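# Place a tan bar as the lower right stroke of a 6

## Task

Set one tan bar lying flat and oriented lengthwise, with its far end pushed up against the near face of the yellow middle bar at that bar's right end and the right edges of both bars in line, so that it forms the lower-right stroke of the numeral 6. Disturb nothing else, and finish with no part of either robot touching any bar.

## Robot and tools

Robot: two arms, left_arm and right_arm. Each has six joints and a two-finger parallel gripper. Bases in the scene frame: left_arm at (-0.009, +0.292, 0) m, right_arm at (-0.006, -0.237, 0) m, both turned very slightly about z. A camera stand is fixed behind the arms.

Scene frame: the origin sits at table height, halfway between the two nominal bases. +z is up, +x points out over the table, and +y is toward left_arm. Arm names do not match the left and right sides of the images. Reported end_effector_position (metres) is the point between the finger pads, about 1 cm short of the tips. end_effector_quat_wxyz is given in the same frame. Both readings can be off by a few centimetres, more at long reach.

Gripper axes: the fingers point along the gripper's +z, and they open and close along its y.

Row layout, shared by execute_actions and move: 14 numbers, each in [-1, 1]. The first 7 are left_arm's dx, dy, dz, rx, ry, rz, opening. The last 7 are the same for right_arm. Always send all 14, even when one arm stays still.
- dx..rz are an offset, not a pose. They count from that arm's Hand target as it stood when the action or move began, and they use that Hand target's own axes, not the scene axes.
- Scale: 1.0 equals 0.6 m for dx, dy, dz and 180 degrees for the rotation. rx, ry, rz together form a single rotation vector.
- Inside one action, every row counts from that same start pose, not from the row before it. Sending the same offset in a later call moves the arm again by that amount.
- opening is absolute, not an offset: +1 is fully open (0.094 m) and -1 is closed.
- To hold an arm where it is, send six zeros and its current opening.

execute_actions(actions, cameras):
- An empty list returns the current state.
- [{"rows": [...], "steps": N}] runs up to 15 rows, one per control step of 1/30 s. The last row repeats until N is reached. An action needs at least 10 steps.
- [{"steps": N}] waits up to 300 steps.
- The result is taken 10 steps before the action ends; those last steps run afterwards.
- Pictures come only if the list is empty or cameras names them. An unknown camera name voids the call.

move(target, speed, blend, blocking, cameras): drives each gripper along a straight line to its offset target.
- target is one 14-number row, or a list of up to 15 rows. Every row in the list counts from the same starting Hand targets.
- speed is in m/s, from 0.002 to 2.9, default 0.25. Rotation is limited to twice that value in rad/s.
- blend (m) rounds corners between listed targets.
- blocking=false returns about 0.5 s after the move starts.
- The whole move lasts at most 10 s. It neither slows down for obstacles nor steers around them.
- Faster moves lag and overshoot more, and they hit harder. Keep paths away from an arm's own base.
- The result adds a 'move:' line: done, off_target, moving, held or fault, plus any limits. 'done' means within 10 mm and 2 degrees of the target; it does not tell you whether anything was touched.

Other tools:
- wait(seconds 0 to 10) lets a running move continue.
- stop brakes the current move; the fingers keep moving.
- zoom_image(camera, region [x0,y0,x1,y1], at most 504x504 px) enlarges part of that camera's latest image.
- read_manual gives the licence text only.
It cannot be undone.

Cameras, each 672x504: cam_head_left, cam_head_right, cam_high, cam_low, cam_left_wrist, cam_right_wrist. Calibration is given in the prompt. Fixed cameras may have shifted a little since it was made.

Result lines:
- Hand target is the pose that the next offsets count from.
- grip_measured uses the same scale as opening. Empty, it reads up to about 2.7 mm wide. On a hard part it reads slightly narrower than the part.
- grip_effort_nm is motor effort; negative means closing. It is not pad force.
- Joint torques include the arm's own weight.
- 'within noise' for joint velocities means that arm is at rest.
- MOTOR HOT appears at 75 °C. At 90 °C that arm folds and stays idle.

Control behaviour:
- Each step, the commanded orientation is clipped to within 40 degrees of the current one.
- Friction can leave a gripper a few cm off target; that alone does not mean contact.
- If a gripper rests short of its target, send the missing distance as a new offset.
- To end a push against something, command the target back past the gripper.

Avoid:
- dropping a bar or releasing it while it still moves;
- knocking anything off the table;
- fast or hard contact with the table or fixtures;
- letting the two arms or their cameras collide or press together, and letting one gripper close on the other arm's fingers;
- straining the wrist camera cables;
- holding loads or fully stretched poses for long, which heats the motors.

Close slowly on parts. To release, command an opening well above grip_measured. At the end, lift both grippers clear of all bars.

Each tool is called after "Emit:" in YAML: its name, and indented under it one key for each argument.

## Session

Emit:
execute_actions:
  actions: []
  cameras: ["all"]

Scene clock: 0.00 s of 4000.00 s.
left_arm: end_effector_position=(+0.3982, +0.2966, +0.1026) grip_measured=+1.000 grip_effort_nm=n/a end_effector_quat_wxyz=(+0.599, +0.008, +0.799, +0.062) | right_arm: end_effector_position=(+0.4002, -0.2663, +0.1319) grip_measured=+1.000 grip_effort_nm=n/a end_effector_quat_wxyz=(+0.638, +0.075, +0.766, -0.005)
Joint positions: left_arm=[-0.077 1.601 0.373 0.946 -0.143 0.072 0.094] | right_arm=[-0.04 1.543 0.36 0.996 0.052 0.1 0.094]
Joint velocities: within noise
Joint torques (N m): no reading
Heat: left arm: 37 °C; right arm: 35 °C.
Hand target: left_arm +0.3992, +0.2965, +0.1047; +0.600, +0.008, +0.798, +0.062 | right_arm +0.4015, -0.2664, +0.1363; +0.642, +0.074, +0.763, -0.005

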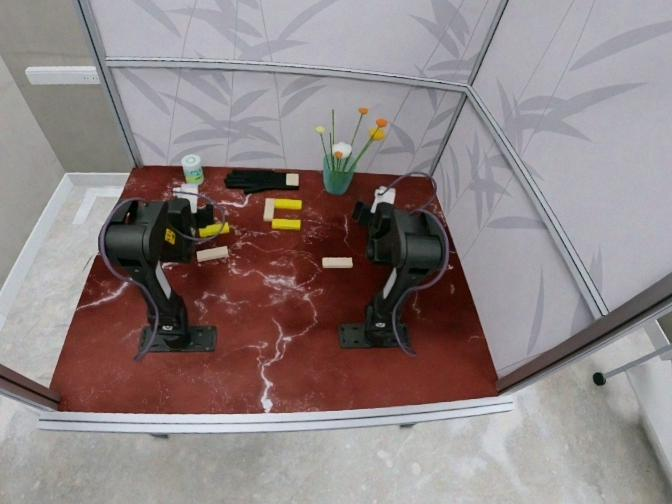

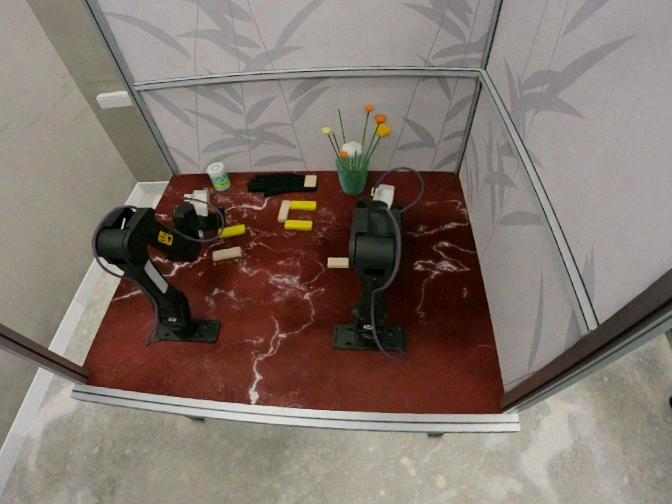

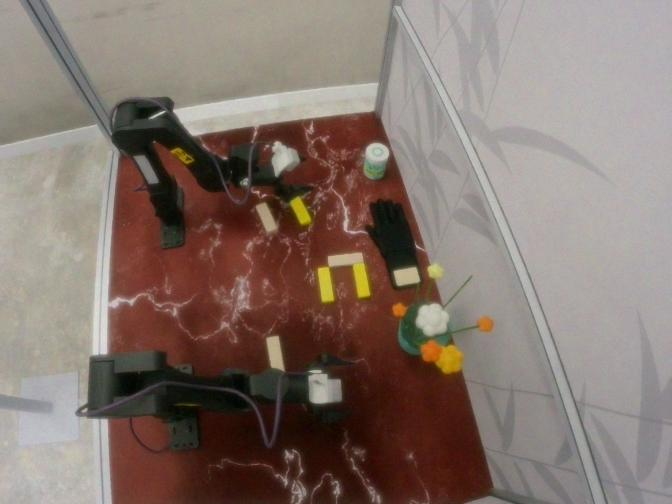

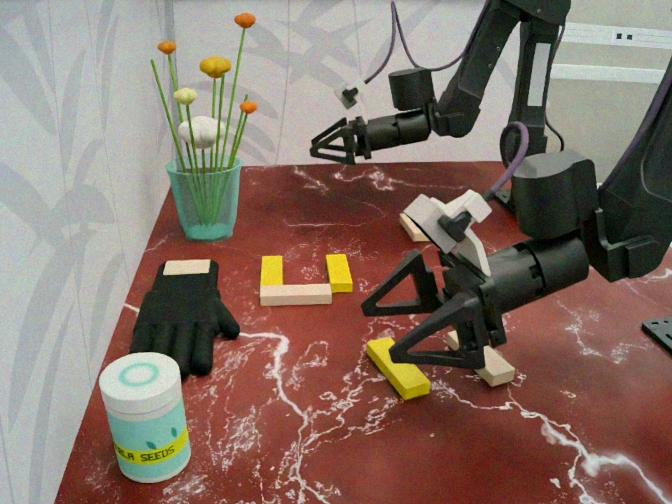

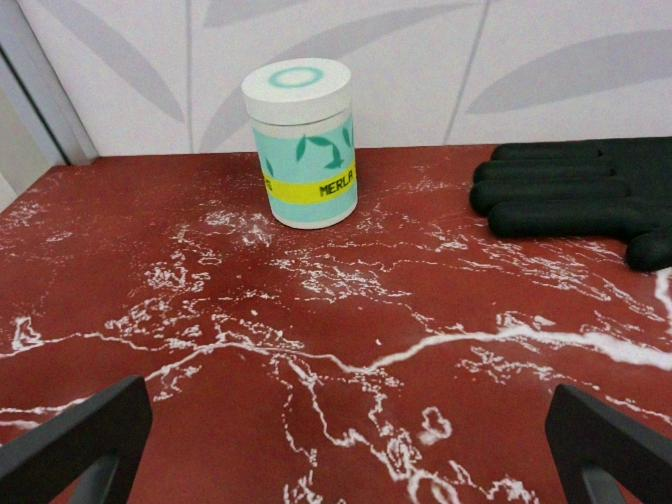

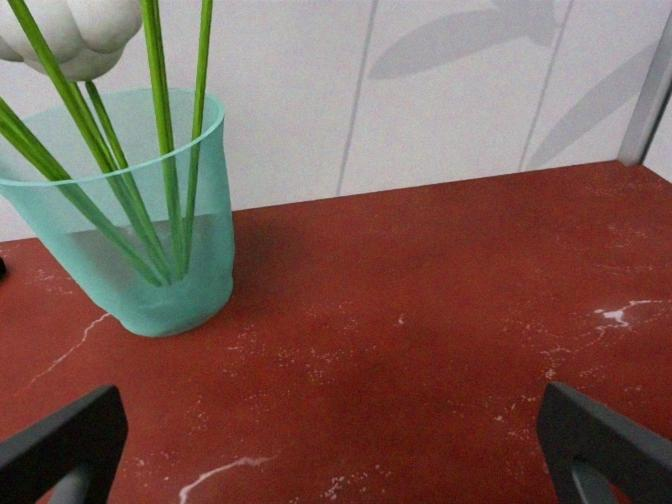

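Emit:
zoom_image:
  camera: "cam_high"
  region: [230, 180, 430, 400]

Emit:
zoom_image:
  camera: "cam_head_right"
  region: [180, 160, 400, 300]

Emit:
zoom_image:
  camera: "cam_low"
  region: [220, 180, 550, 420]

Scaled by 2.291.

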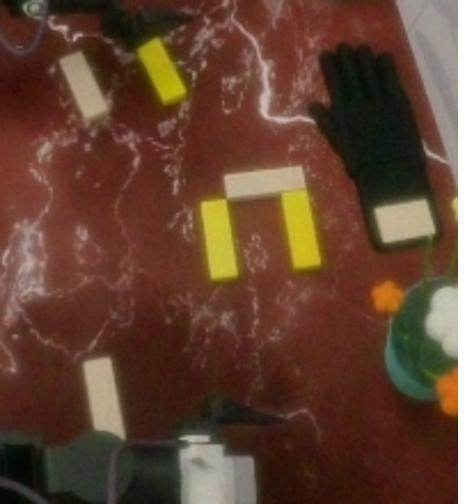

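Scaled by 2.291.

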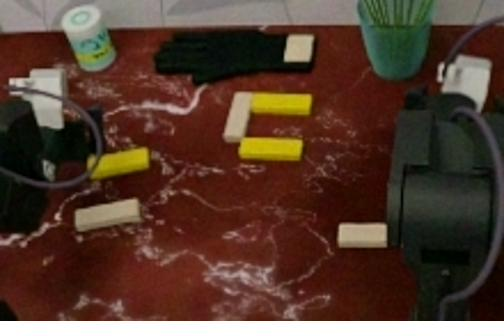

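Scaled by 1.527.

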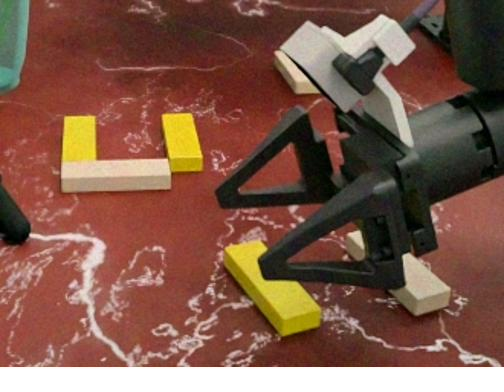

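Emit:
move:
  target: [0,0,0,0,0,0,1,-0.1815,0.1003,-0.3005,-0.0035,0.4444,-0.0512,1]

Scene clock: 6.63 s of 4000.00 s.
left_arm: end_effector_position=(+0.3982, +0.2966, +0.1026) grip_measured=+1.000 grip_effort_nm=0.017 end_effector_quat_wxyz=(+0.599, +0.008, +0.799, +0.062) | right_arm: end_effector_position=(+0.2569, -0.2019, +0.2802) grip_measured=+1.000 grip_effort_nm=0.007 end_effector_quat_wxyz=(+0.180, -0.003, +0.983, +0.019)
Joint positions: left_arm=[-0.077 1.601 0.373 0.946 -0.143 0.072 0.094] | right_arm=[0.148 1.36 1.698 -1.544 0.01 0.128 0.094]
Joint velocities: within noise
Joint torques (N m): left_arm=[-0.05 -5.97 5.38 1.79 -0.01 0.02] | right_arm=[0.46 -5.27 5.09 0.84 -0.03 0.11]
Heat: left arm: 38 °C; right arm: 36 °C.
Hand target: left_arm +0.3992, +0.2965, +0.1047; +0.600, +0.008, +0.798, +0.062 | right_arm +0.2499, -0.2001, +0.2800; +0.000, +0.000, +1.000, +0.000
Off the commanded pose: left_arm 0.002 m, 0 deg | right_arm 0.007 m, 21 deg.
joint sent to its limit (right arm) — joint 4 (wrist pitch), lower limit.
Kept back: nothing.
move: off_target (right_arm)
camera_calibration:
cam_right_wrist: T_world_to_cam=[[0.0203596, -0.999616, -0.0188008, -0.203447], [-0.996721, -0.0217665, 0.0779365, 0.270334], [-0.0783158, 0.0171523, -0.996781, 0.395241], [0, 0, 0, 1]] pos_world=[0.304543, -0.204264, 0.369075]

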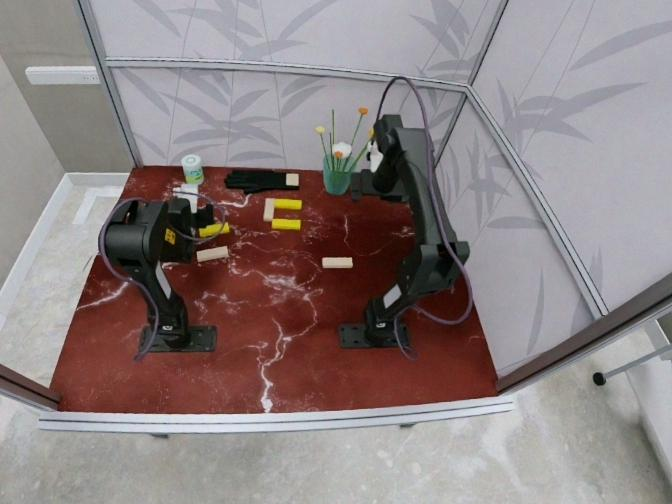

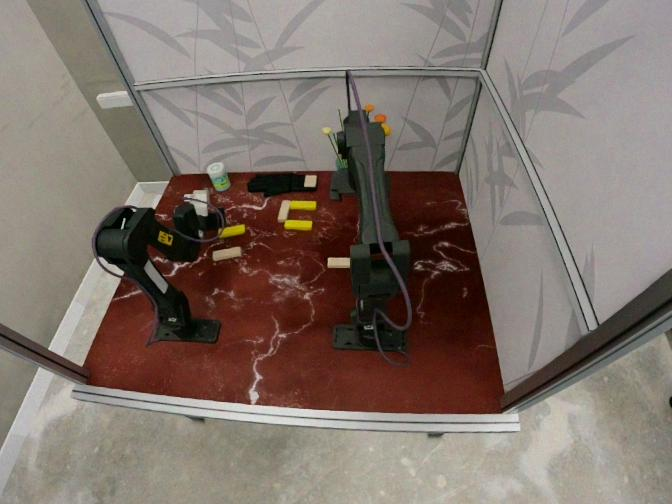

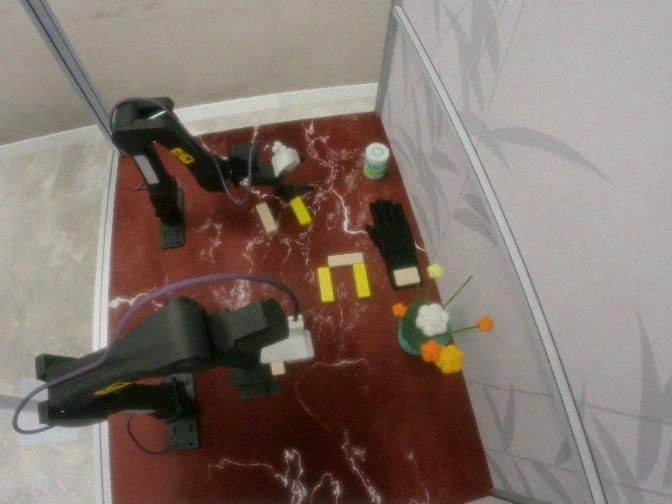

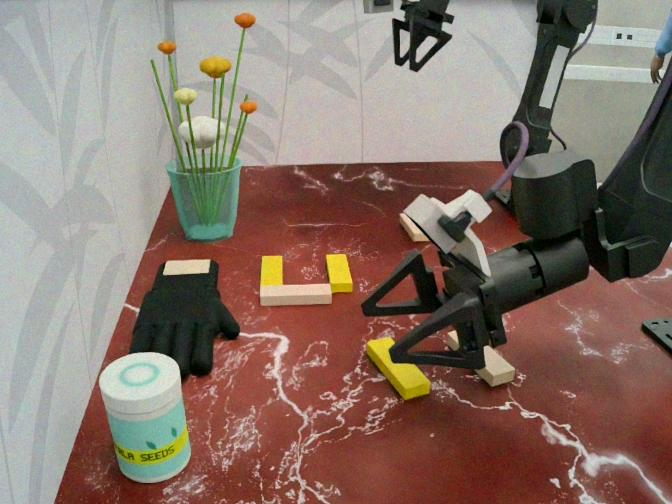

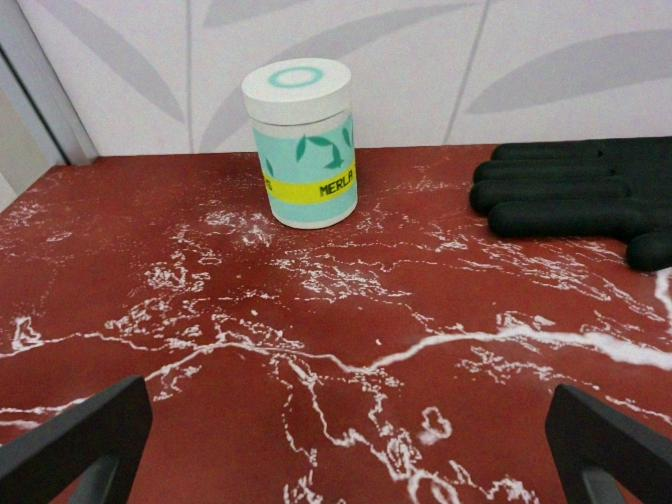

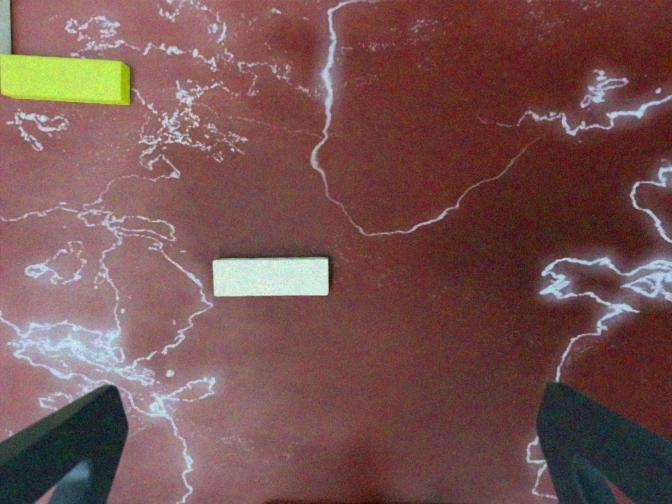

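Emit:
move:
  target: [0,0,0,0,0,0,1,-0.0057,0.0902,0.2333,0,0,-0.5,1]
  speed: 0.15

Scene clock: 15.00 s of 4000.00 s.
left_arm: end_effector_position=(+0.3982, +0.2966, +0.1026) grip_measured=+1.000 grip_effort_nm=0.017 end_effector_quat_wxyz=(+0.599, +0.008, +0.799, +0.062) | right_arm: end_effector_position=(+0.2509, -0.1477, +0.1454) grip_measured=+1.000 grip_effort_nm=0.012 end_effector_quat_wxyz=(-0.003, +0.701, -0.713, +0.000)
Joint positions: left_arm=[-0.077 1.601 0.373 0.946 -0.143 0.072 0.094] | right_arm=[0.341 1.567 1.38 -1.378 -0.003 -1.225 0.094]
Joint velocities: within noise
Joint torques (N m): left_arm=[0.01 -5.96 5.31 1.79 -0.02 0.01] | right_arm=[0.38 -5.83 5.57 0.49 0.05 -0.08]
Heat: left arm: 38 °C; right arm: 36 °C.
Hand target: left_arm +0.3992, +0.2965, +0.1047; +0.600, +0.008, +0.798, +0.062 | right_arm +0.2534, -0.1458, +0.1401; -0.001, +0.707, -0.707, +0.000
Off the commanded pose: left_arm 0.002 m, 0 deg | right_arm 0.006 m, 1 deg.
Kept back: nothing.
move: done
camera_calibration:
cam_right_wrist: T_world_to_cam=[[0.999846, -0.00374292, 0.0171501, -0.255557], [-0.0106373, -0.906376, 0.422339, -0.152082], [0.0139636, -0.422456, -0.906276, 0.158193], [0, 0, 0, 1]] pos_world=[0.251691, -0.0719703, 0.21198]

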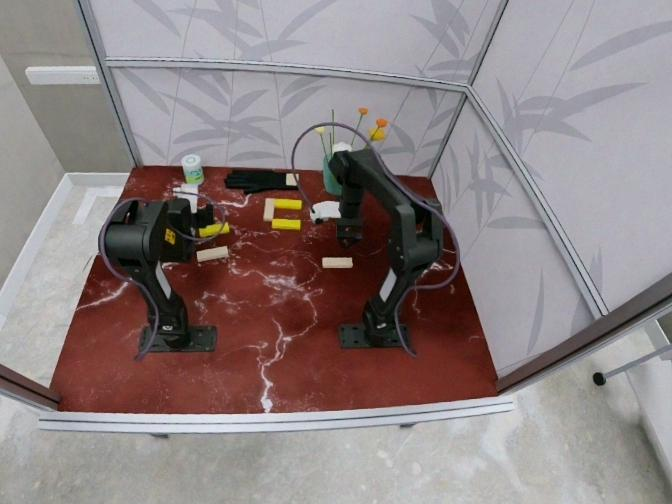

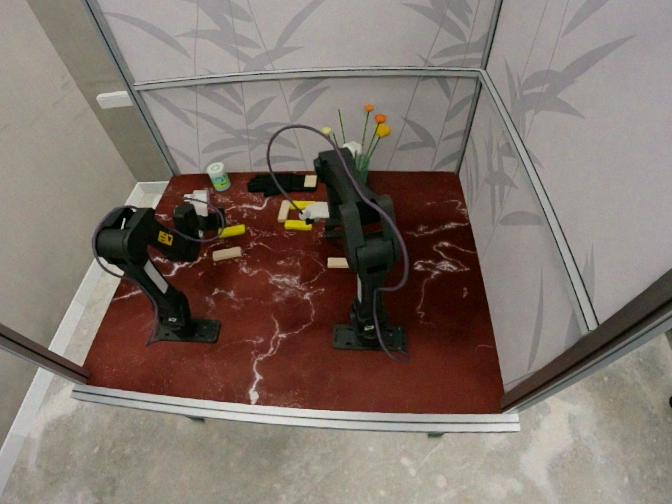

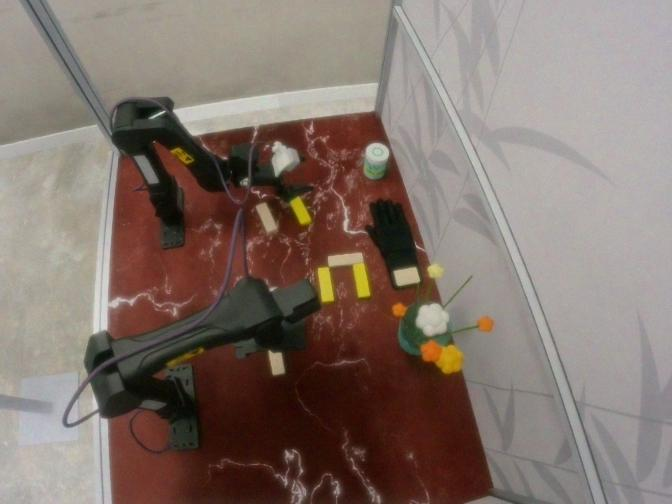

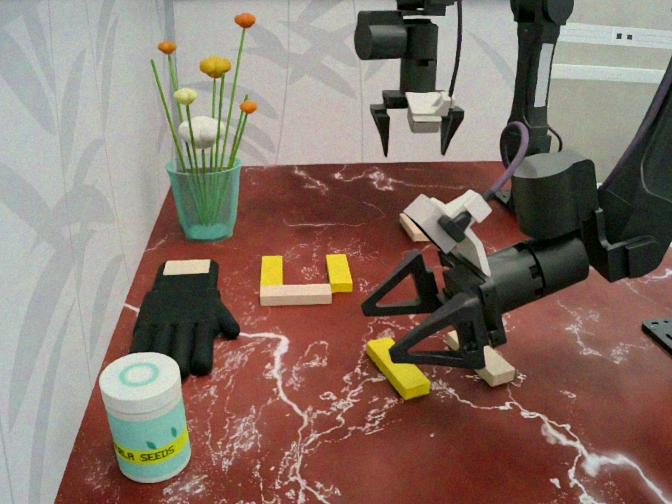

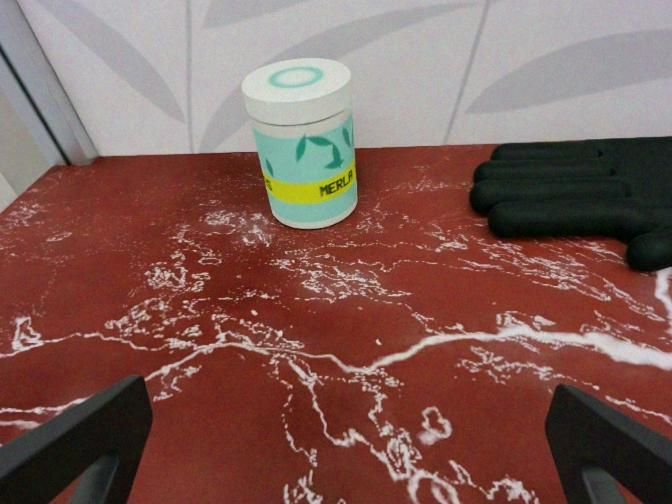

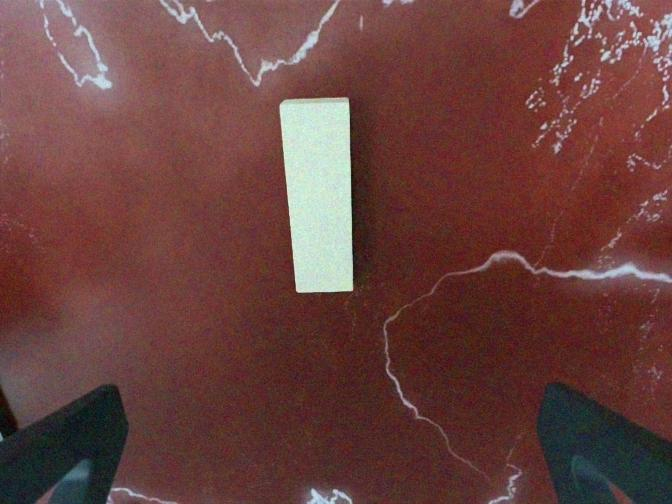

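Emit:
move:
  target: [0,0,0,0,0,0,1,-0.0163,0.004,0.1583,0,0,-0.009,0.3]
  speed: 0.1
  cameras: ["cam_right_wrist","cam_low"]

Scene clock: 17.70 s of 4000.00 s.
left_arm: end_effector_position=(+0.3982, +0.2966, +0.1026) grip_measured=+1.000 grip_effort_nm=0.017 end_effector_quat_wxyz=(+0.599, +0.008, +0.799, +0.062) | right_arm: end_effector_position=(+0.2496, -0.1378, +0.0498) grip_measured=+0.302 grip_effort_nm=-0.076 end_effector_quat_wxyz=(-0.001, +0.715, -0.699, -0.001)
Joint positions: left_arm=[-0.077 1.601 0.373 0.946 -0.143 0.072 0.094] | right_arm=[0.377 1.629 1.059 -0.999 -0.002 -1.228 0.061]
Joint velocities: within noise
Joint torques (N m): left_arm=[0.02 -5.98 5.35 1.77 -0.01 0.01] | right_arm=[0.4 -6.12 5.57 0.51 0.07 -0.04]
Heat: left arm: 38 °C; right arm: 36 °C.
Hand target: left_arm +0.3992, +0.2965, +0.1047; +0.600, +0.008, +0.798, +0.062 | right_arm +0.2511, -0.1360, +0.0451; -0.001, +0.717, -0.697, +0.000
Off the commanded pose: left_arm 0.002 m, 0 deg | right_arm 0.005 m, 0 deg.
Kept back: nothing.
move: done
camera_calibration:
cam_right_wrist: T_world_to_cam=[[0.999272, 0.035509, 0.0139432, -0.246905], [0.0262373, -0.905044, 0.424508, -0.111885], [0.0276931, -0.423834, -0.905317, 0.0720545], [0, 0, 0, 1]] pos_world=[0.247665, -0.0619539, 0.116171]
Images, in order (width x height): cam_low 672x504, cam_right_wrist 672x504.

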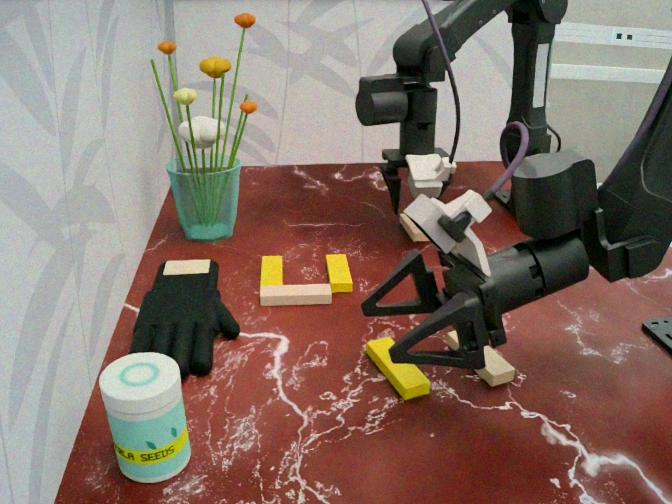

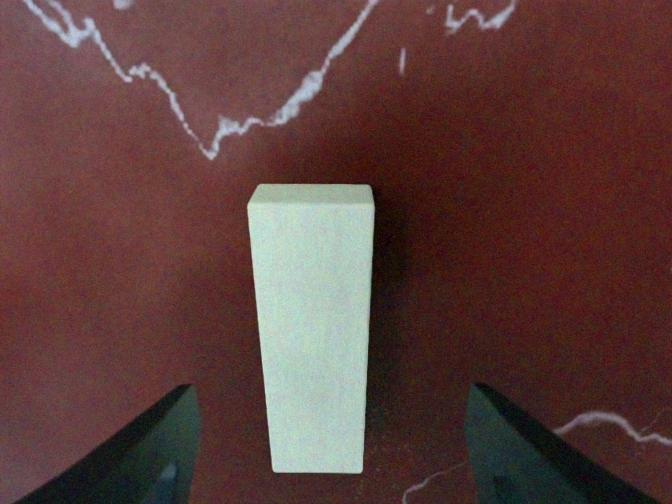

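Emit:
move:
  target: [0,0,0,0,0,0,1,0.006,0.0055,0.0563,0,0,0,0.3]
  speed: 0.04
  cameras: ["cam_right_wrist","cam_low"]

Emit:
zoom_image:
  camera: "cam_low"
  region: [360, 140, 480, 260]

Scene clock: 19.97 s of 4000.00 s.
left_arm: end_effector_position=(+0.3982, +0.2966, +0.1026) grip_measured=+1.000 grip_effort_nm=0.017 end_effector_quat_wxyz=(+0.599, +0.008, +0.799, +0.062) | right_arm: end_effector_position=(+0.2468, -0.1389, +0.0168) grip_measured=+0.302 grip_effort_nm=-0.071 end_effector_quat_wxyz=(-0.002, +0.715, -0.699, +0.000)
Joint positions: left_arm=[-0.077 1.601 0.373 0.946 -0.143 0.072 0.094] | right_arm=[0.377 1.666 0.957 -0.857 -0.002 -1.228 0.061]
Joint velocities: within noise
Joint torques (N m): left_arm=[-0.05 -6.01 5.38 1.79 -0.03 0.01] | right_arm=[-0.34 -6.11 5.19 0.56 0.07 -0.11]
Heat: left arm: 38 °C; right arm: 35 °C.
Hand target: left_arm +0.3992, +0.2965, +0.1047; +0.600, +0.008, +0.798, +0.062 | right_arm +0.2479, -0.1396, +0.0114; -0.001, +0.717, -0.697, +0.000
Off the commanded pose: left_arm 0.002 m, 0 deg | right_arm 0.006 m, 0 deg.
Kept back: nothing.
move: done
camera_calibration:
cam_right_wrist: T_world_to_cam=[[0.999225, 0.0354487, 0.0171144, -0.243653], [0.0248732, -0.905571, 0.423465, -0.0985435], [0.0305096, -0.422711, -0.905751, 0.041265], [0, 0, 0, 1]] pos_world=[0.244656, -0.0631578, 0.0832755]
Images, in order (width x height): cam_low 672x504, cam_right_wrist 672x504.

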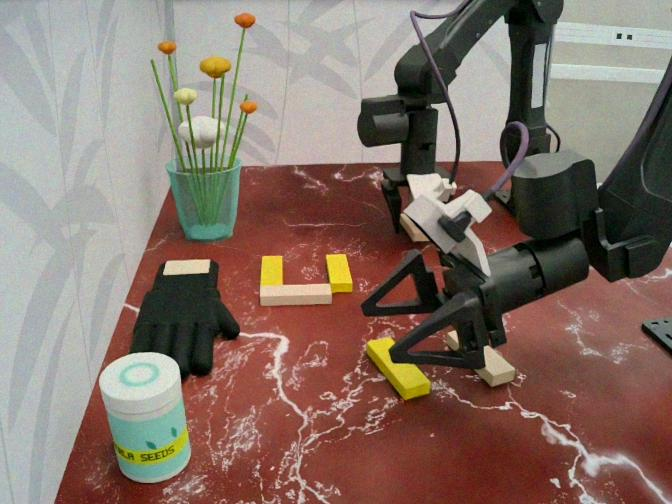

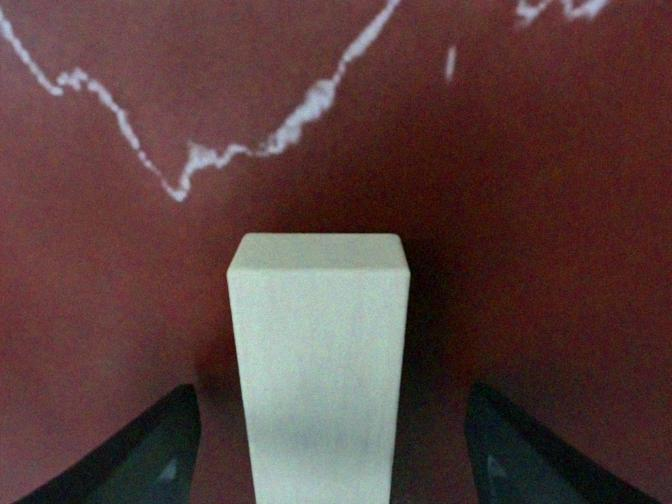

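Scaled by 4.200.

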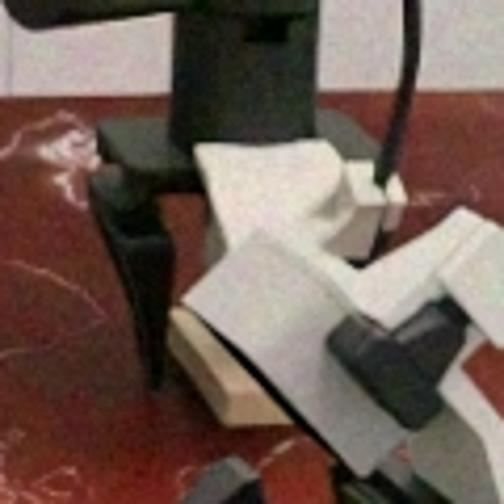

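Emit:
execute_actions:
  actions:
    - {"rows":[[0,0,0,0,0,0,1,0,0,0,0,0,0,0.25],[0,0,0,0,0,0,1,0,0,0,0,0,0,0.2],[0,0,0,0,0,0,1,0,0,0,0,0,0,0.15],[0,0,0,0,0,0,1,0,0,0,0,0,0,0.1],[0,0,0,0,0,0,1,0,0,0,0,0,0,0.05],[0,0,0,0,0,0,1,0,0,0,0,0,0,0.0],[0,0,0,0,0,0,1,0,0,0,0,0,0,-0.05],[0,0,0,0,0,0,1,0,0,0,0,0,0,-0.1],[0,0,0,0,0,0,1,0,0,0,0,0,0,-0.15],[0,0,0,0,0,0,1,0,0,0,0,0,0,-0.18],[0,0,0,0,0,0,1,0,0,0,0,0,0,-0.21],[0,0,0,0,0,0,1,0,0,0,0,0,0,-0.24],[0,0,0,0,0,0,1,0,0,0,0,0,0,-0.26],[0,0,0,0,0,0,1,0,0,0,0,0,0,-0.28],[0,0,0,0,0,0,1,0,0,0,0,0,0,-0.3]],"steps":15}

Emit:
execute_actions:
  actions:
    - {"rows":[[0,0,0,0,0,0,1,0,0,0,0,0,0,-0.31],[0,0,0,0,0,0,1,0,0,0,0,0,0,-0.32],[0,0,0,0,0,0,1,0,0,0,0,0,0,-0.33],[0,0,0,0,0,0,1,0,0,0,0,0,0,-0.34],[0,0,0,0,0,0,1,0,0,0,0,0,0,-0.35],[0,0,0,0,0,0,1,0,0,0,0,0,0,-0.36],[0,0,0,0,0,0,1,0,0,0,0,0,0,-0.37],[0,0,0,0,0,0,1,0,0,0,0,0,0,-0.38],[0,0,0,0,0,0,1,0,0,0,0,0,0,-0.39],[0,0,0,0,0,0,1,0,0,0,0,0,0,-0.4],[0,0,0,0,0,0,1,0,0,0,0,0,0,-0.41],[0,0,0,0,0,0,1,0,0,0,0,0,0,-0.42],[0,0,0,0,0,0,1,0,0,0,0,0,0,-0.43],[0,0,0,0,0,0,1,0,0,0,0,0,0,-0.44],[0,0,0,0,0,0,1,0,0,0,0,0,0,-0.46]],"steps":15}

Emit:
wait:
  seconds: 1
  cameras: ["cam_right_wrist"]

Scene clock: 21.50 s of 4000.00 s.
left_arm: end_effector_position=(+0.3982, +0.2966, +0.1026) grip_measured=+1.000 grip_effort_nm=0.017 end_effector_quat_wxyz=(+0.599, +0.008, +0.799, +0.062) | right_arm: end_effector_position=(+0.2473, -0.1388, +0.0168) grip_measured=+0.081 grip_effort_nm=0.037 end_effector_quat_wxyz=(-0.003, +0.715, -0.699, +0.001)
Joint positions: left_arm=[-0.077 1.601 0.373 0.946 -0.143 0.072 0.094] | right_arm=[0.377 1.666 0.957 -0.855 -0.001 -1.228 0.051]
Joint velocities: left_arm=[within noise] | right_arm=[0.002 0.007 0.002 0.037 0.022 -0.066 -0.064]
Joint torques (N m): left_arm=[-0.03 -6.01 5.29 1.78 -0.02 0.01] | right_arm=[-0.4 -6.08 5.18 0.51 0.04 -0.11]
Heat: left arm: 38 °C; right arm: 35 °C.
Hand target: left_arm +0.3992, +0.2965, +0.1047; +0.600, +0.008, +0.798, +0.062 | right_arm +0.2480, -0.1396, +0.0114; -0.001, +0.717, -0.697, +0.000
Steps of this call (1-41: nothing new was sent; 42-46: this action's first 5). Readings (end_effector_position of left_arm | right_arm):
42: (+0.3982, +0.2966, +0.1026) | (+0.2472, -0.1388, +0.0168)
43: (+0.3982, +0.2966, +0.1026) | (+0.2473, -0.1388, +0.0168)
45: (+0.3982, +0.2966, +0.1026) | (+0.2473, -0.1388, +0.0168)
46: the state above

Scene clock: 22.00 s of 4000.00 s.
left_arm: end_effector_position=(+0.3982, +0.2966, +0.1026) grip_measured=+1.000 grip_effort_nm=0.017 end_effector_quat_wxyz=(+0.599, +0.008, +0.799, +0.062) | right_arm: end_effector_position=(+0.2474, -0.1388, +0.0168) grip_measured=-0.343 grip_effort_nm=-0.056 end_effector_quat_wxyz=(-0.003, +0.715, -0.699, +0.001)
Joint positions: left_arm=[-0.077 1.601 0.373 0.946 -0.143 0.072 0.094] | right_arm=[0.377 1.666 0.957 -0.855 -0.001 -1.228 0.031]
Joint velocities: left_arm=[within noise] | right_arm=[0.012 -0.002 -0.007 0.066 -0.007 0.007 -0.012]
Joint torques (N m): left_arm=[-0.08 -5.94 5.34 1.78 -0.01 0.01] | right_arm=[-0.32 -6.15 5.11 0.5 0.03 -0.07]
Heat: left arm: 38 °C; right arm: 35 °C.
Hand target: left_arm +0.3992, +0.2965, +0.1047; +0.600, +0.008, +0.798, +0.062 | right_arm +0.2480, -0.1396, +0.0114; -0.001, +0.717, -0.697, +0.000
Off your previous action's commanded pose at its last step (step 10 of this call): left_arm 0.002 m, 0 deg | right_arm 0.006 m, 0 deg.
Steps of this call (1-10: your previous action's last 10; 11-15: this action's first 5). Readings (end_effector_position of left_arm | right_arm):
11: (+0.3982, +0.2966, +0.1026) | (+0.2474, -0.1388, +0.0168)
12: (+0.3982, +0.2966, +0.1026) | (+0.2474, -0.1388, +0.0168)
14: (+0.3982, +0.2966, +0.1026) | (+0.2474, -0.1388, +0.0168)
15: the state above

Scene clock: 23.33 s of 4000.00 s.
left_arm: end_effector_position=(+0.3982, +0.2966, +0.1026) grip_measured=+1.000 grip_effort_nm=0.017 end_effector_quat_wxyz=(+0.599, +0.008, +0.799, +0.062) | right_arm: end_effector_position=(+0.2474, -0.1388, +0.0168) grip_measured=-0.383 grip_effort_nm=-1.013 end_effector_quat_wxyz=(-0.003, +0.715, -0.699, +0.001)
Joint positions: left_arm=[-0.077 1.601 0.373 0.946 -0.143 0.072 0.094] | right_arm=[0.377 1.666 0.957 -0.855 -0.001 -1.228 0.029]
Joint velocities: within noise
Joint torques (N m): left_arm=[-0.03 -5.94 5.34 1.77 0 0.03] | right_arm=[-0.36 -5.98 5.2 0.52 0.05 -0.07]
Heat: left arm: 38 °C; right arm: 35 °C.
Hand target: left_arm +0.3992, +0.2965, +0.1047; +0.600, +0.008, +0.798, +0.062 | right_arm +0.2480, -0.1396, +0.0114; -0.001, +0.717, -0.697, +0.000
Off the commanded pose: left_arm 0.002 m, 0 deg | right_arm 0.006 m, 0 deg.
Steps of this call (1-10: your previous action's last 10; 11-40: nothing new was sent). Readings (end_effector_position of left_arm | right_arm):
1: (+0.3982, +0.2966, +0.1026) | (+0.2474, -0.1388, +0.0168)
2: (+0.3982, +0.2966, +0.1026) | (+0.2474, -0.1388, +0.0168)
4: (+0.3982, +0.2966, +0.1026) | (+0.2474, -0.1388, +0.0168)
8: (+0.3982, +0.2966, +0.1026) | (+0.2474, -0.1388, +0.0168)
40: the state above
camera_calibration:
cam_right_wrist: T_world_to_cam=[[0.999166, 0.0359014, 0.0194639, -0.244202], [0.0243045, -0.905775, 0.423061, -0.0983471], [0.0328184, -0.422235, -0.905892, 0.0408632], [0, 0, 0, 1]] pos_world=[0.245047, -0.0630593, 0.0833776]
Images, in order (width x height): cam_right_wrist 672x504.

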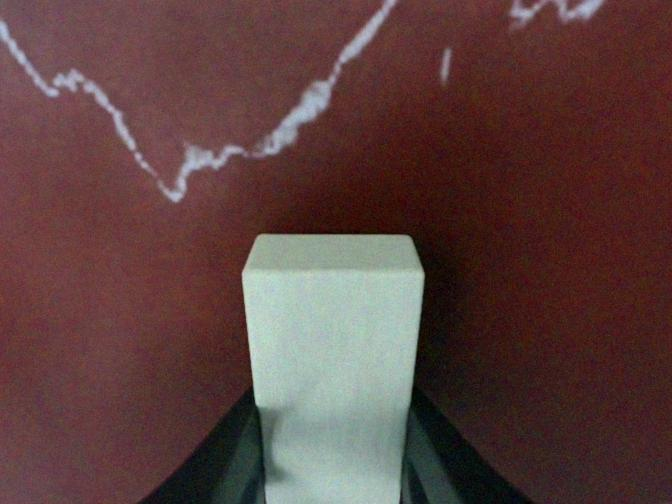

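Emit:
move:
  target:
    - [0,0,0,0,0,0,1,0,0,-0.1,0,0,0,-0.46]
    - [0,0,0,0,0,0,1,-0.2055,-0.1092,-0.1417,0,0,0.509,-0.46]
  speed: 0.12
  blend: 0.02

Scene clock: 33.83 s of 4000.00 s.
left_arm: end_effector_position=(+0.3982, +0.2966, +0.1026) grip_measured=+1.000 grip_effort_nm=0.012 end_effector_quat_wxyz=(+0.599, +0.008, +0.799, +0.062) | right_arm: end_effector_position=(+0.3103, -0.0164, +0.0991) grip_measured=-0.383 grip_effort_nm=-1.018 end_effector_quat_wxyz=(+0.009, -0.003, +1.000, +0.007)
Joint positions: left_arm=[-0.077 1.601 0.373 0.946 -0.143 0.072 0.094] | right_arm=[0.617 1.993 1.714 -1.27 -0.001 0.599 0.029]
Joint velocities: within noise
Joint torques (N m): left_arm=[-0.06 -6 5.45 1.8 -0.01 0.01] | right_arm=[0.38 -9.44 8.5 0.13 0.04 0.1]
Heat: left arm: 38 °C; right arm: 37 °C.
Hand target: left_arm +0.3992, +0.2965, +0.1047; +0.600, +0.008, +0.798, +0.062 | right_arm +0.3099, -0.0146, +0.0966; +0.000, +0.000, +1.000, +0.001
Off the commanded pose: left_arm 0.002 m, 0 deg | right_arm 0.003 m, 1 deg.
Kept back: nothing.
move: done
camera_calibration:
cam_right_wrist: T_world_to_cam=[[0.0196455, -0.999807, -0.000175363, -0.0240974], [-0.911816, -0.0179885, 0.410205, 0.282448], [-0.410129, -0.00789878, -0.911993, 0.309855], [0, 0, 0, 1]] pos_world=[0.385095, -0.0165644, 0.16672]

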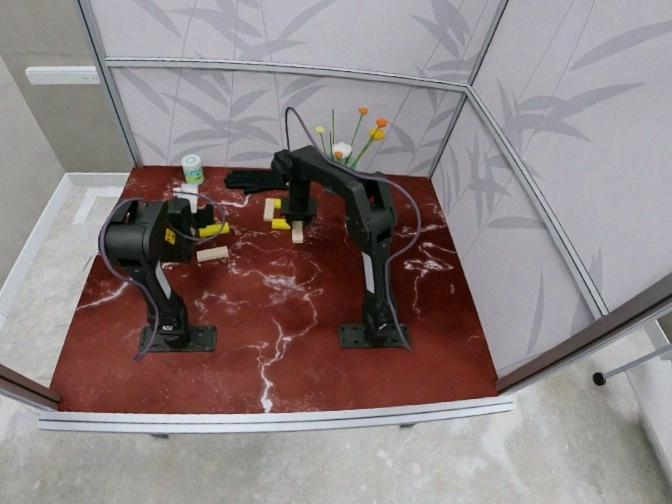

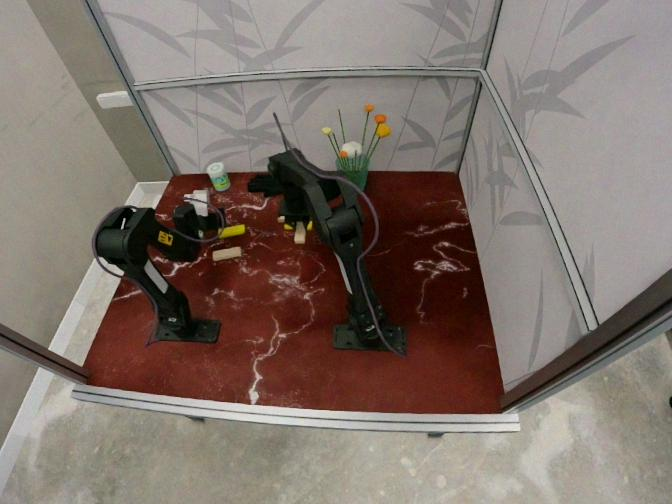

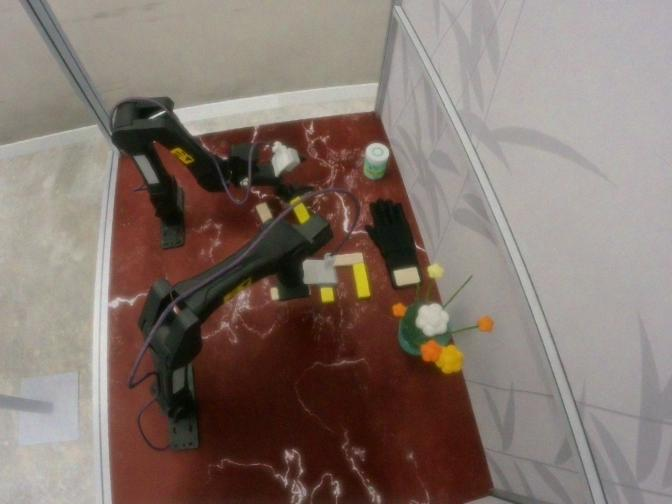

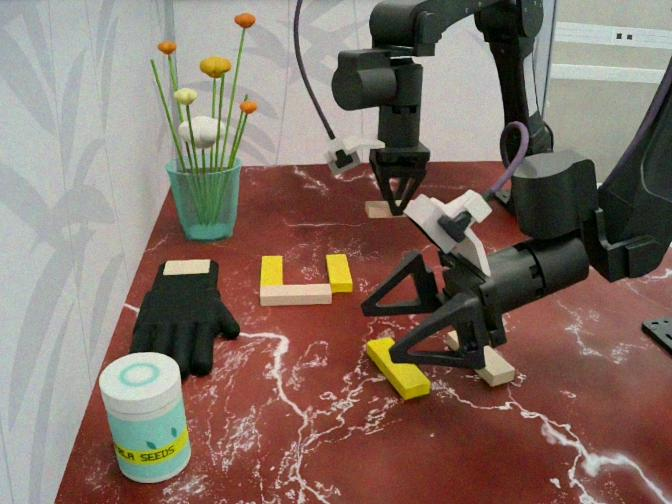

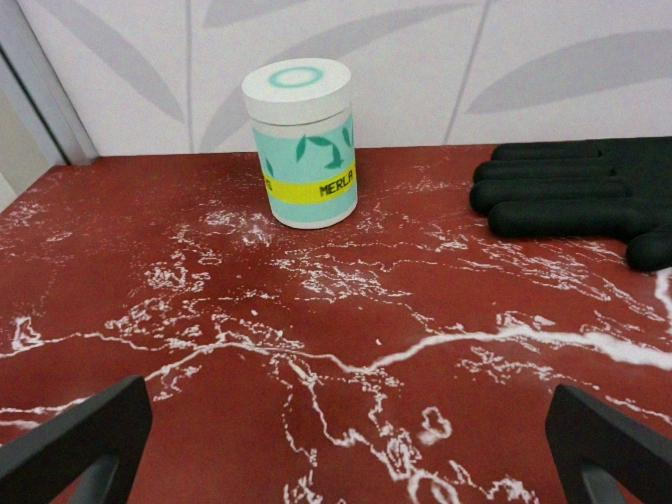

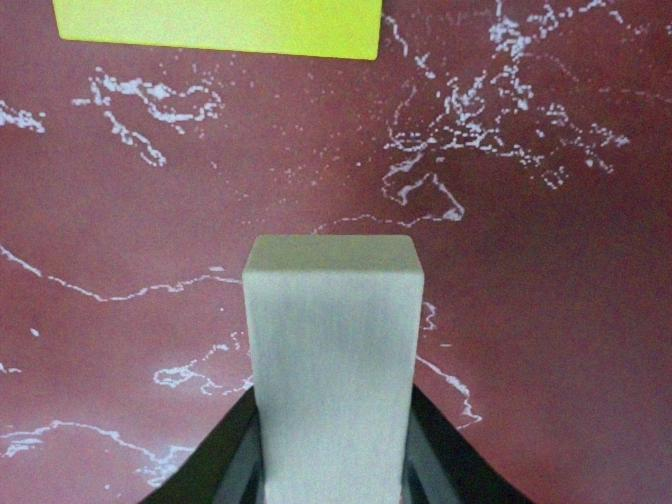

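Emit:
move:
  target: [0,0,0,0,0,0,1,-0.0357,0.0088,0.115,0,0,0.0194,-0.46]
  speed: 0.08
  cameras: ["cam_right_wrist","cam_low","cam_head_left"]

Scene clock: 36.67 s of 4000.00 s.
left_arm: end_effector_position=(+0.3982, +0.2966, +0.1026) grip_measured=+1.000 grip_effort_nm=0.017 end_effector_quat_wxyz=(+0.599, +0.008, +0.799, +0.062) | right_arm: end_effector_position=(+0.3281, -0.0090, +0.0367) grip_measured=-0.383 grip_effort_nm=-1.013 end_effector_quat_wxyz=(+0.002, +0.023, +1.000, +0.002)
Joint positions: left_arm=[-0.077 1.601 0.373 0.946 -0.143 0.072 0.094] | right_arm=[0.607 2.119 1.653 -1.1 -0.001 0.643 0.029]
Joint velocities: within noise
Joint torques (N m): left_arm=[-0.02 -5.94 5.33 1.79 -0.01 0.02] | right_arm=[-0.39 -10.8 5.75 0.53 0.05 0.1]
Heat: left arm: 38 °C; right arm: 37 °C.
Hand target: left_arm +0.3992, +0.2965, +0.1047; +0.600, +0.008, +0.798, +0.062 | right_arm +0.3314, -0.0092, +0.0277; +0.001, +0.030, +1.000, +0.001
Off the commanded pose: left_arm 0.002 m, 0 deg | right_arm 0.010 m, 1 deg.
Kept back: nothing.
move: done
camera_calibration:
cam_right_wrist: T_world_to_cam=[[-0.0335851, -0.999392, 0.00937515, -0.0000174564], [-0.905208, 0.0343935, 0.423574, 0.322186], [-0.423639, 0.00573928, -0.905813, 0.26456], [0, 0, 0, 1]] pos_world=[0.403723, -0.0126169, 0.103173]
Images, in order (width x height): cam_head_left 672x504, cam_low 672x504, cam_right_wrist 672x504.

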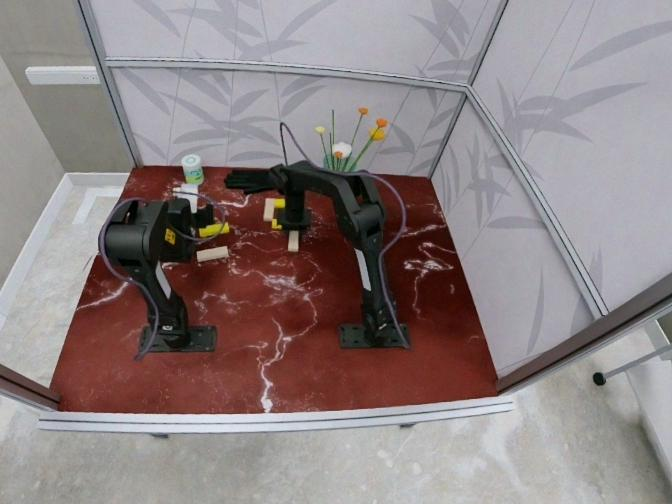

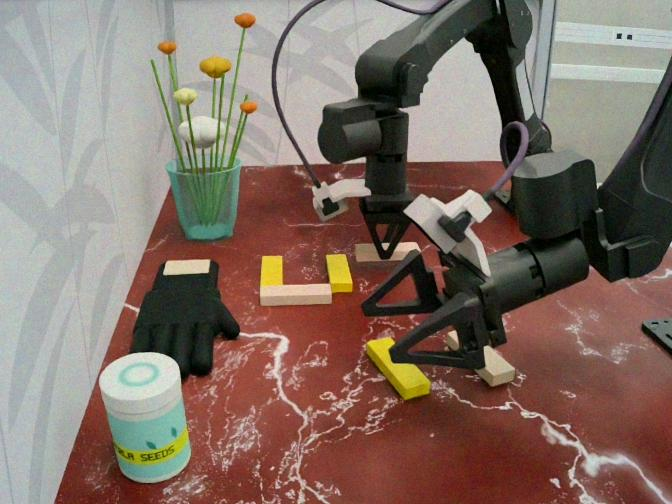

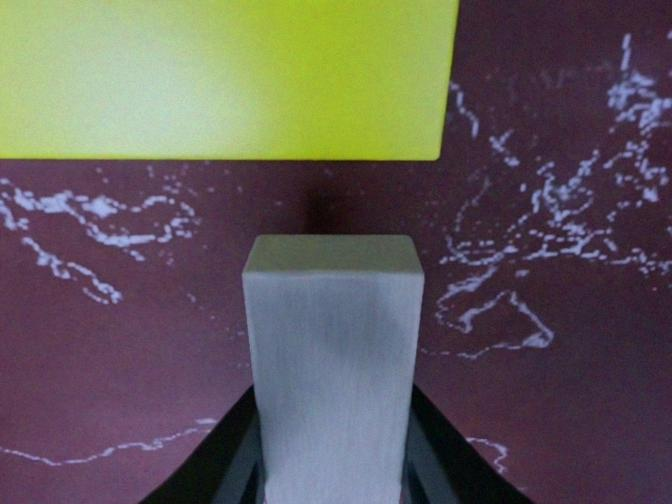

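Emit:
move:
  target: [0,0,0,0,0,0,1,0,-0.0102,0.0275,0,0,0,-0.46]
  speed: 0.04
  cameras: ["cam_right_wrist"]

Scene clock: 39.03 s of 4000.00 s.
left_arm: end_effector_position=(+0.3982, +0.2966, +0.1026) grip_measured=+1.000 grip_effort_nm=0.017 end_effector_quat_wxyz=(+0.599, +0.008, +0.799, +0.062) | right_arm: end_effector_position=(+0.3287, -0.0143, +0.0221) grip_measured=-0.383 grip_effort_nm=-1.018 end_effector_quat_wxyz=(+0.004, +0.029, +1.000, +0.004)
Joint positions: left_arm=[-0.077 1.601 0.373 0.946 -0.143 0.072 0.094] | right_arm=[0.596 2.119 1.593 -1.034 -0.001 0.643 0.029]
Joint velocities: within noise
Joint torques (N m): left_arm=[-0.1 -5.94 5.31 1.79 -0.01 0.01] | right_arm=[-0.49 -10.26 5.44 0.53 0.04 -0.03]
Heat: left arm: 38 °C; right arm: 38 °C.
Hand target: left_arm +0.3992, +0.2965, +0.1047; +0.600, +0.008, +0.798, +0.062 | right_arm +0.3310, -0.0152, +0.0111; +0.000, +0.030, +1.000, +0.001
Off the commanded pose: left_arm 0.002 m, 0 deg | right_arm 0.011 m, 1 deg.
Kept back: nothing.
move: off_target (right_arm)
camera_calibration:
cam_right_wrist: T_world_to_cam=[[-0.0458767, -0.998929, 0.00608912, -0.000950362], [-0.906735, 0.044199, 0.419378, 0.329975], [-0.419198, 0.0137185, -0.907791, 0.250351], [0, 0, 0, 1]] pos_world=[0.404103, -0.0189683, 0.0888879]
Images, in order (width x height): cam_right_wrist 672x504.

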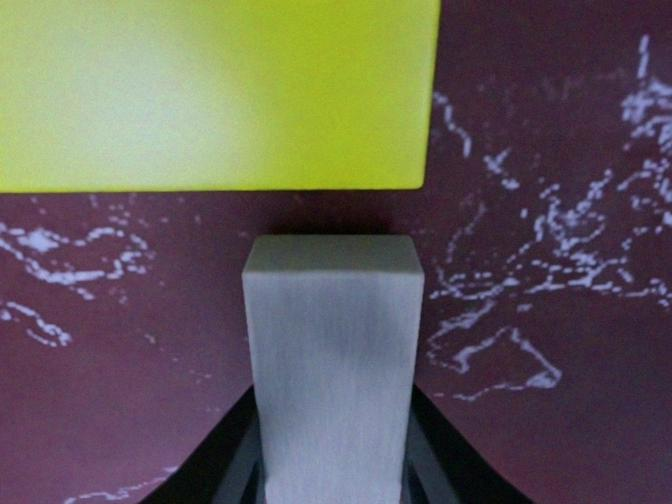

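Emit:
move:
  target: [0,0,0,0,0,0,1,0,0,0.009,0,0,-0.003,-0.46]
  speed: 0.03
  cameras: ["cam_right_wrist"]

Scene clock: 40.37 s of 4000.00 s.
left_arm: end_effector_position=(+0.3982, +0.2966, +0.1026) grip_measured=+1.000 grip_effort_nm=0.012 end_effector_quat_wxyz=(+0.599, +0.008, +0.799, +0.062) | right_arm: end_effector_position=(+0.3290, -0.0140, +0.0185) grip_measured=-0.383 grip_effort_nm=-1.023 end_effector_quat_wxyz=(+0.005, +0.027, +1.000, +0.004)
Joint positions: left_arm=[-0.077 1.601 0.373 0.946 -0.143 0.072 0.094] | right_arm=[0.596 2.123 1.583 -1.019 -0.002 0.639 0.029]
Joint velocities: within noise
Joint torques (N m): left_arm=[-0.03 -6.01 5.39 1.78 -0.03 0.01] | right_arm=[-0.53 -10.06 5.33 0.62 0.04 -0.11]
Heat: left arm: 38 °C; right arm: 38 °C.
Hand target: left_arm +0.3992, +0.2965, +0.1047; +0.600, +0.008, +0.798, +0.062 | right_arm +0.3309, -0.0153, +0.0056; +0.000, +0.026, +1.000, +0.001
Off the commanded pose: left_arm 0.002 m, 0 deg | right_arm 0.013 m, 1 deg.
Kept back: nothing.
move: off_target (right_arm)
camera_calibration:
cam_right_wrist: T_world_to_cam=[[-0.0420962, -0.999104, 0.00443495, -0.00190292], [-0.907585, 0.0400954, 0.41795, 0.33199], [-0.417753, 0.013569, -0.908459, 0.246725], [0, 0, 0, 1]] pos_world=[0.404299, -0.0185603, 0.0853928]
Images, in order (width x height): cam_right_wrist 672x504.

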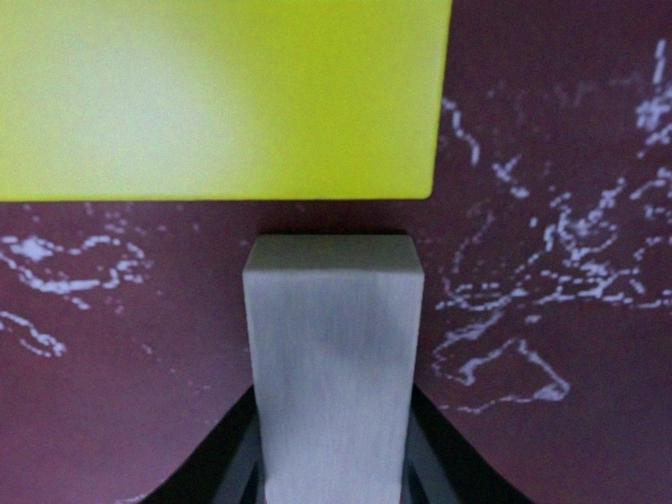

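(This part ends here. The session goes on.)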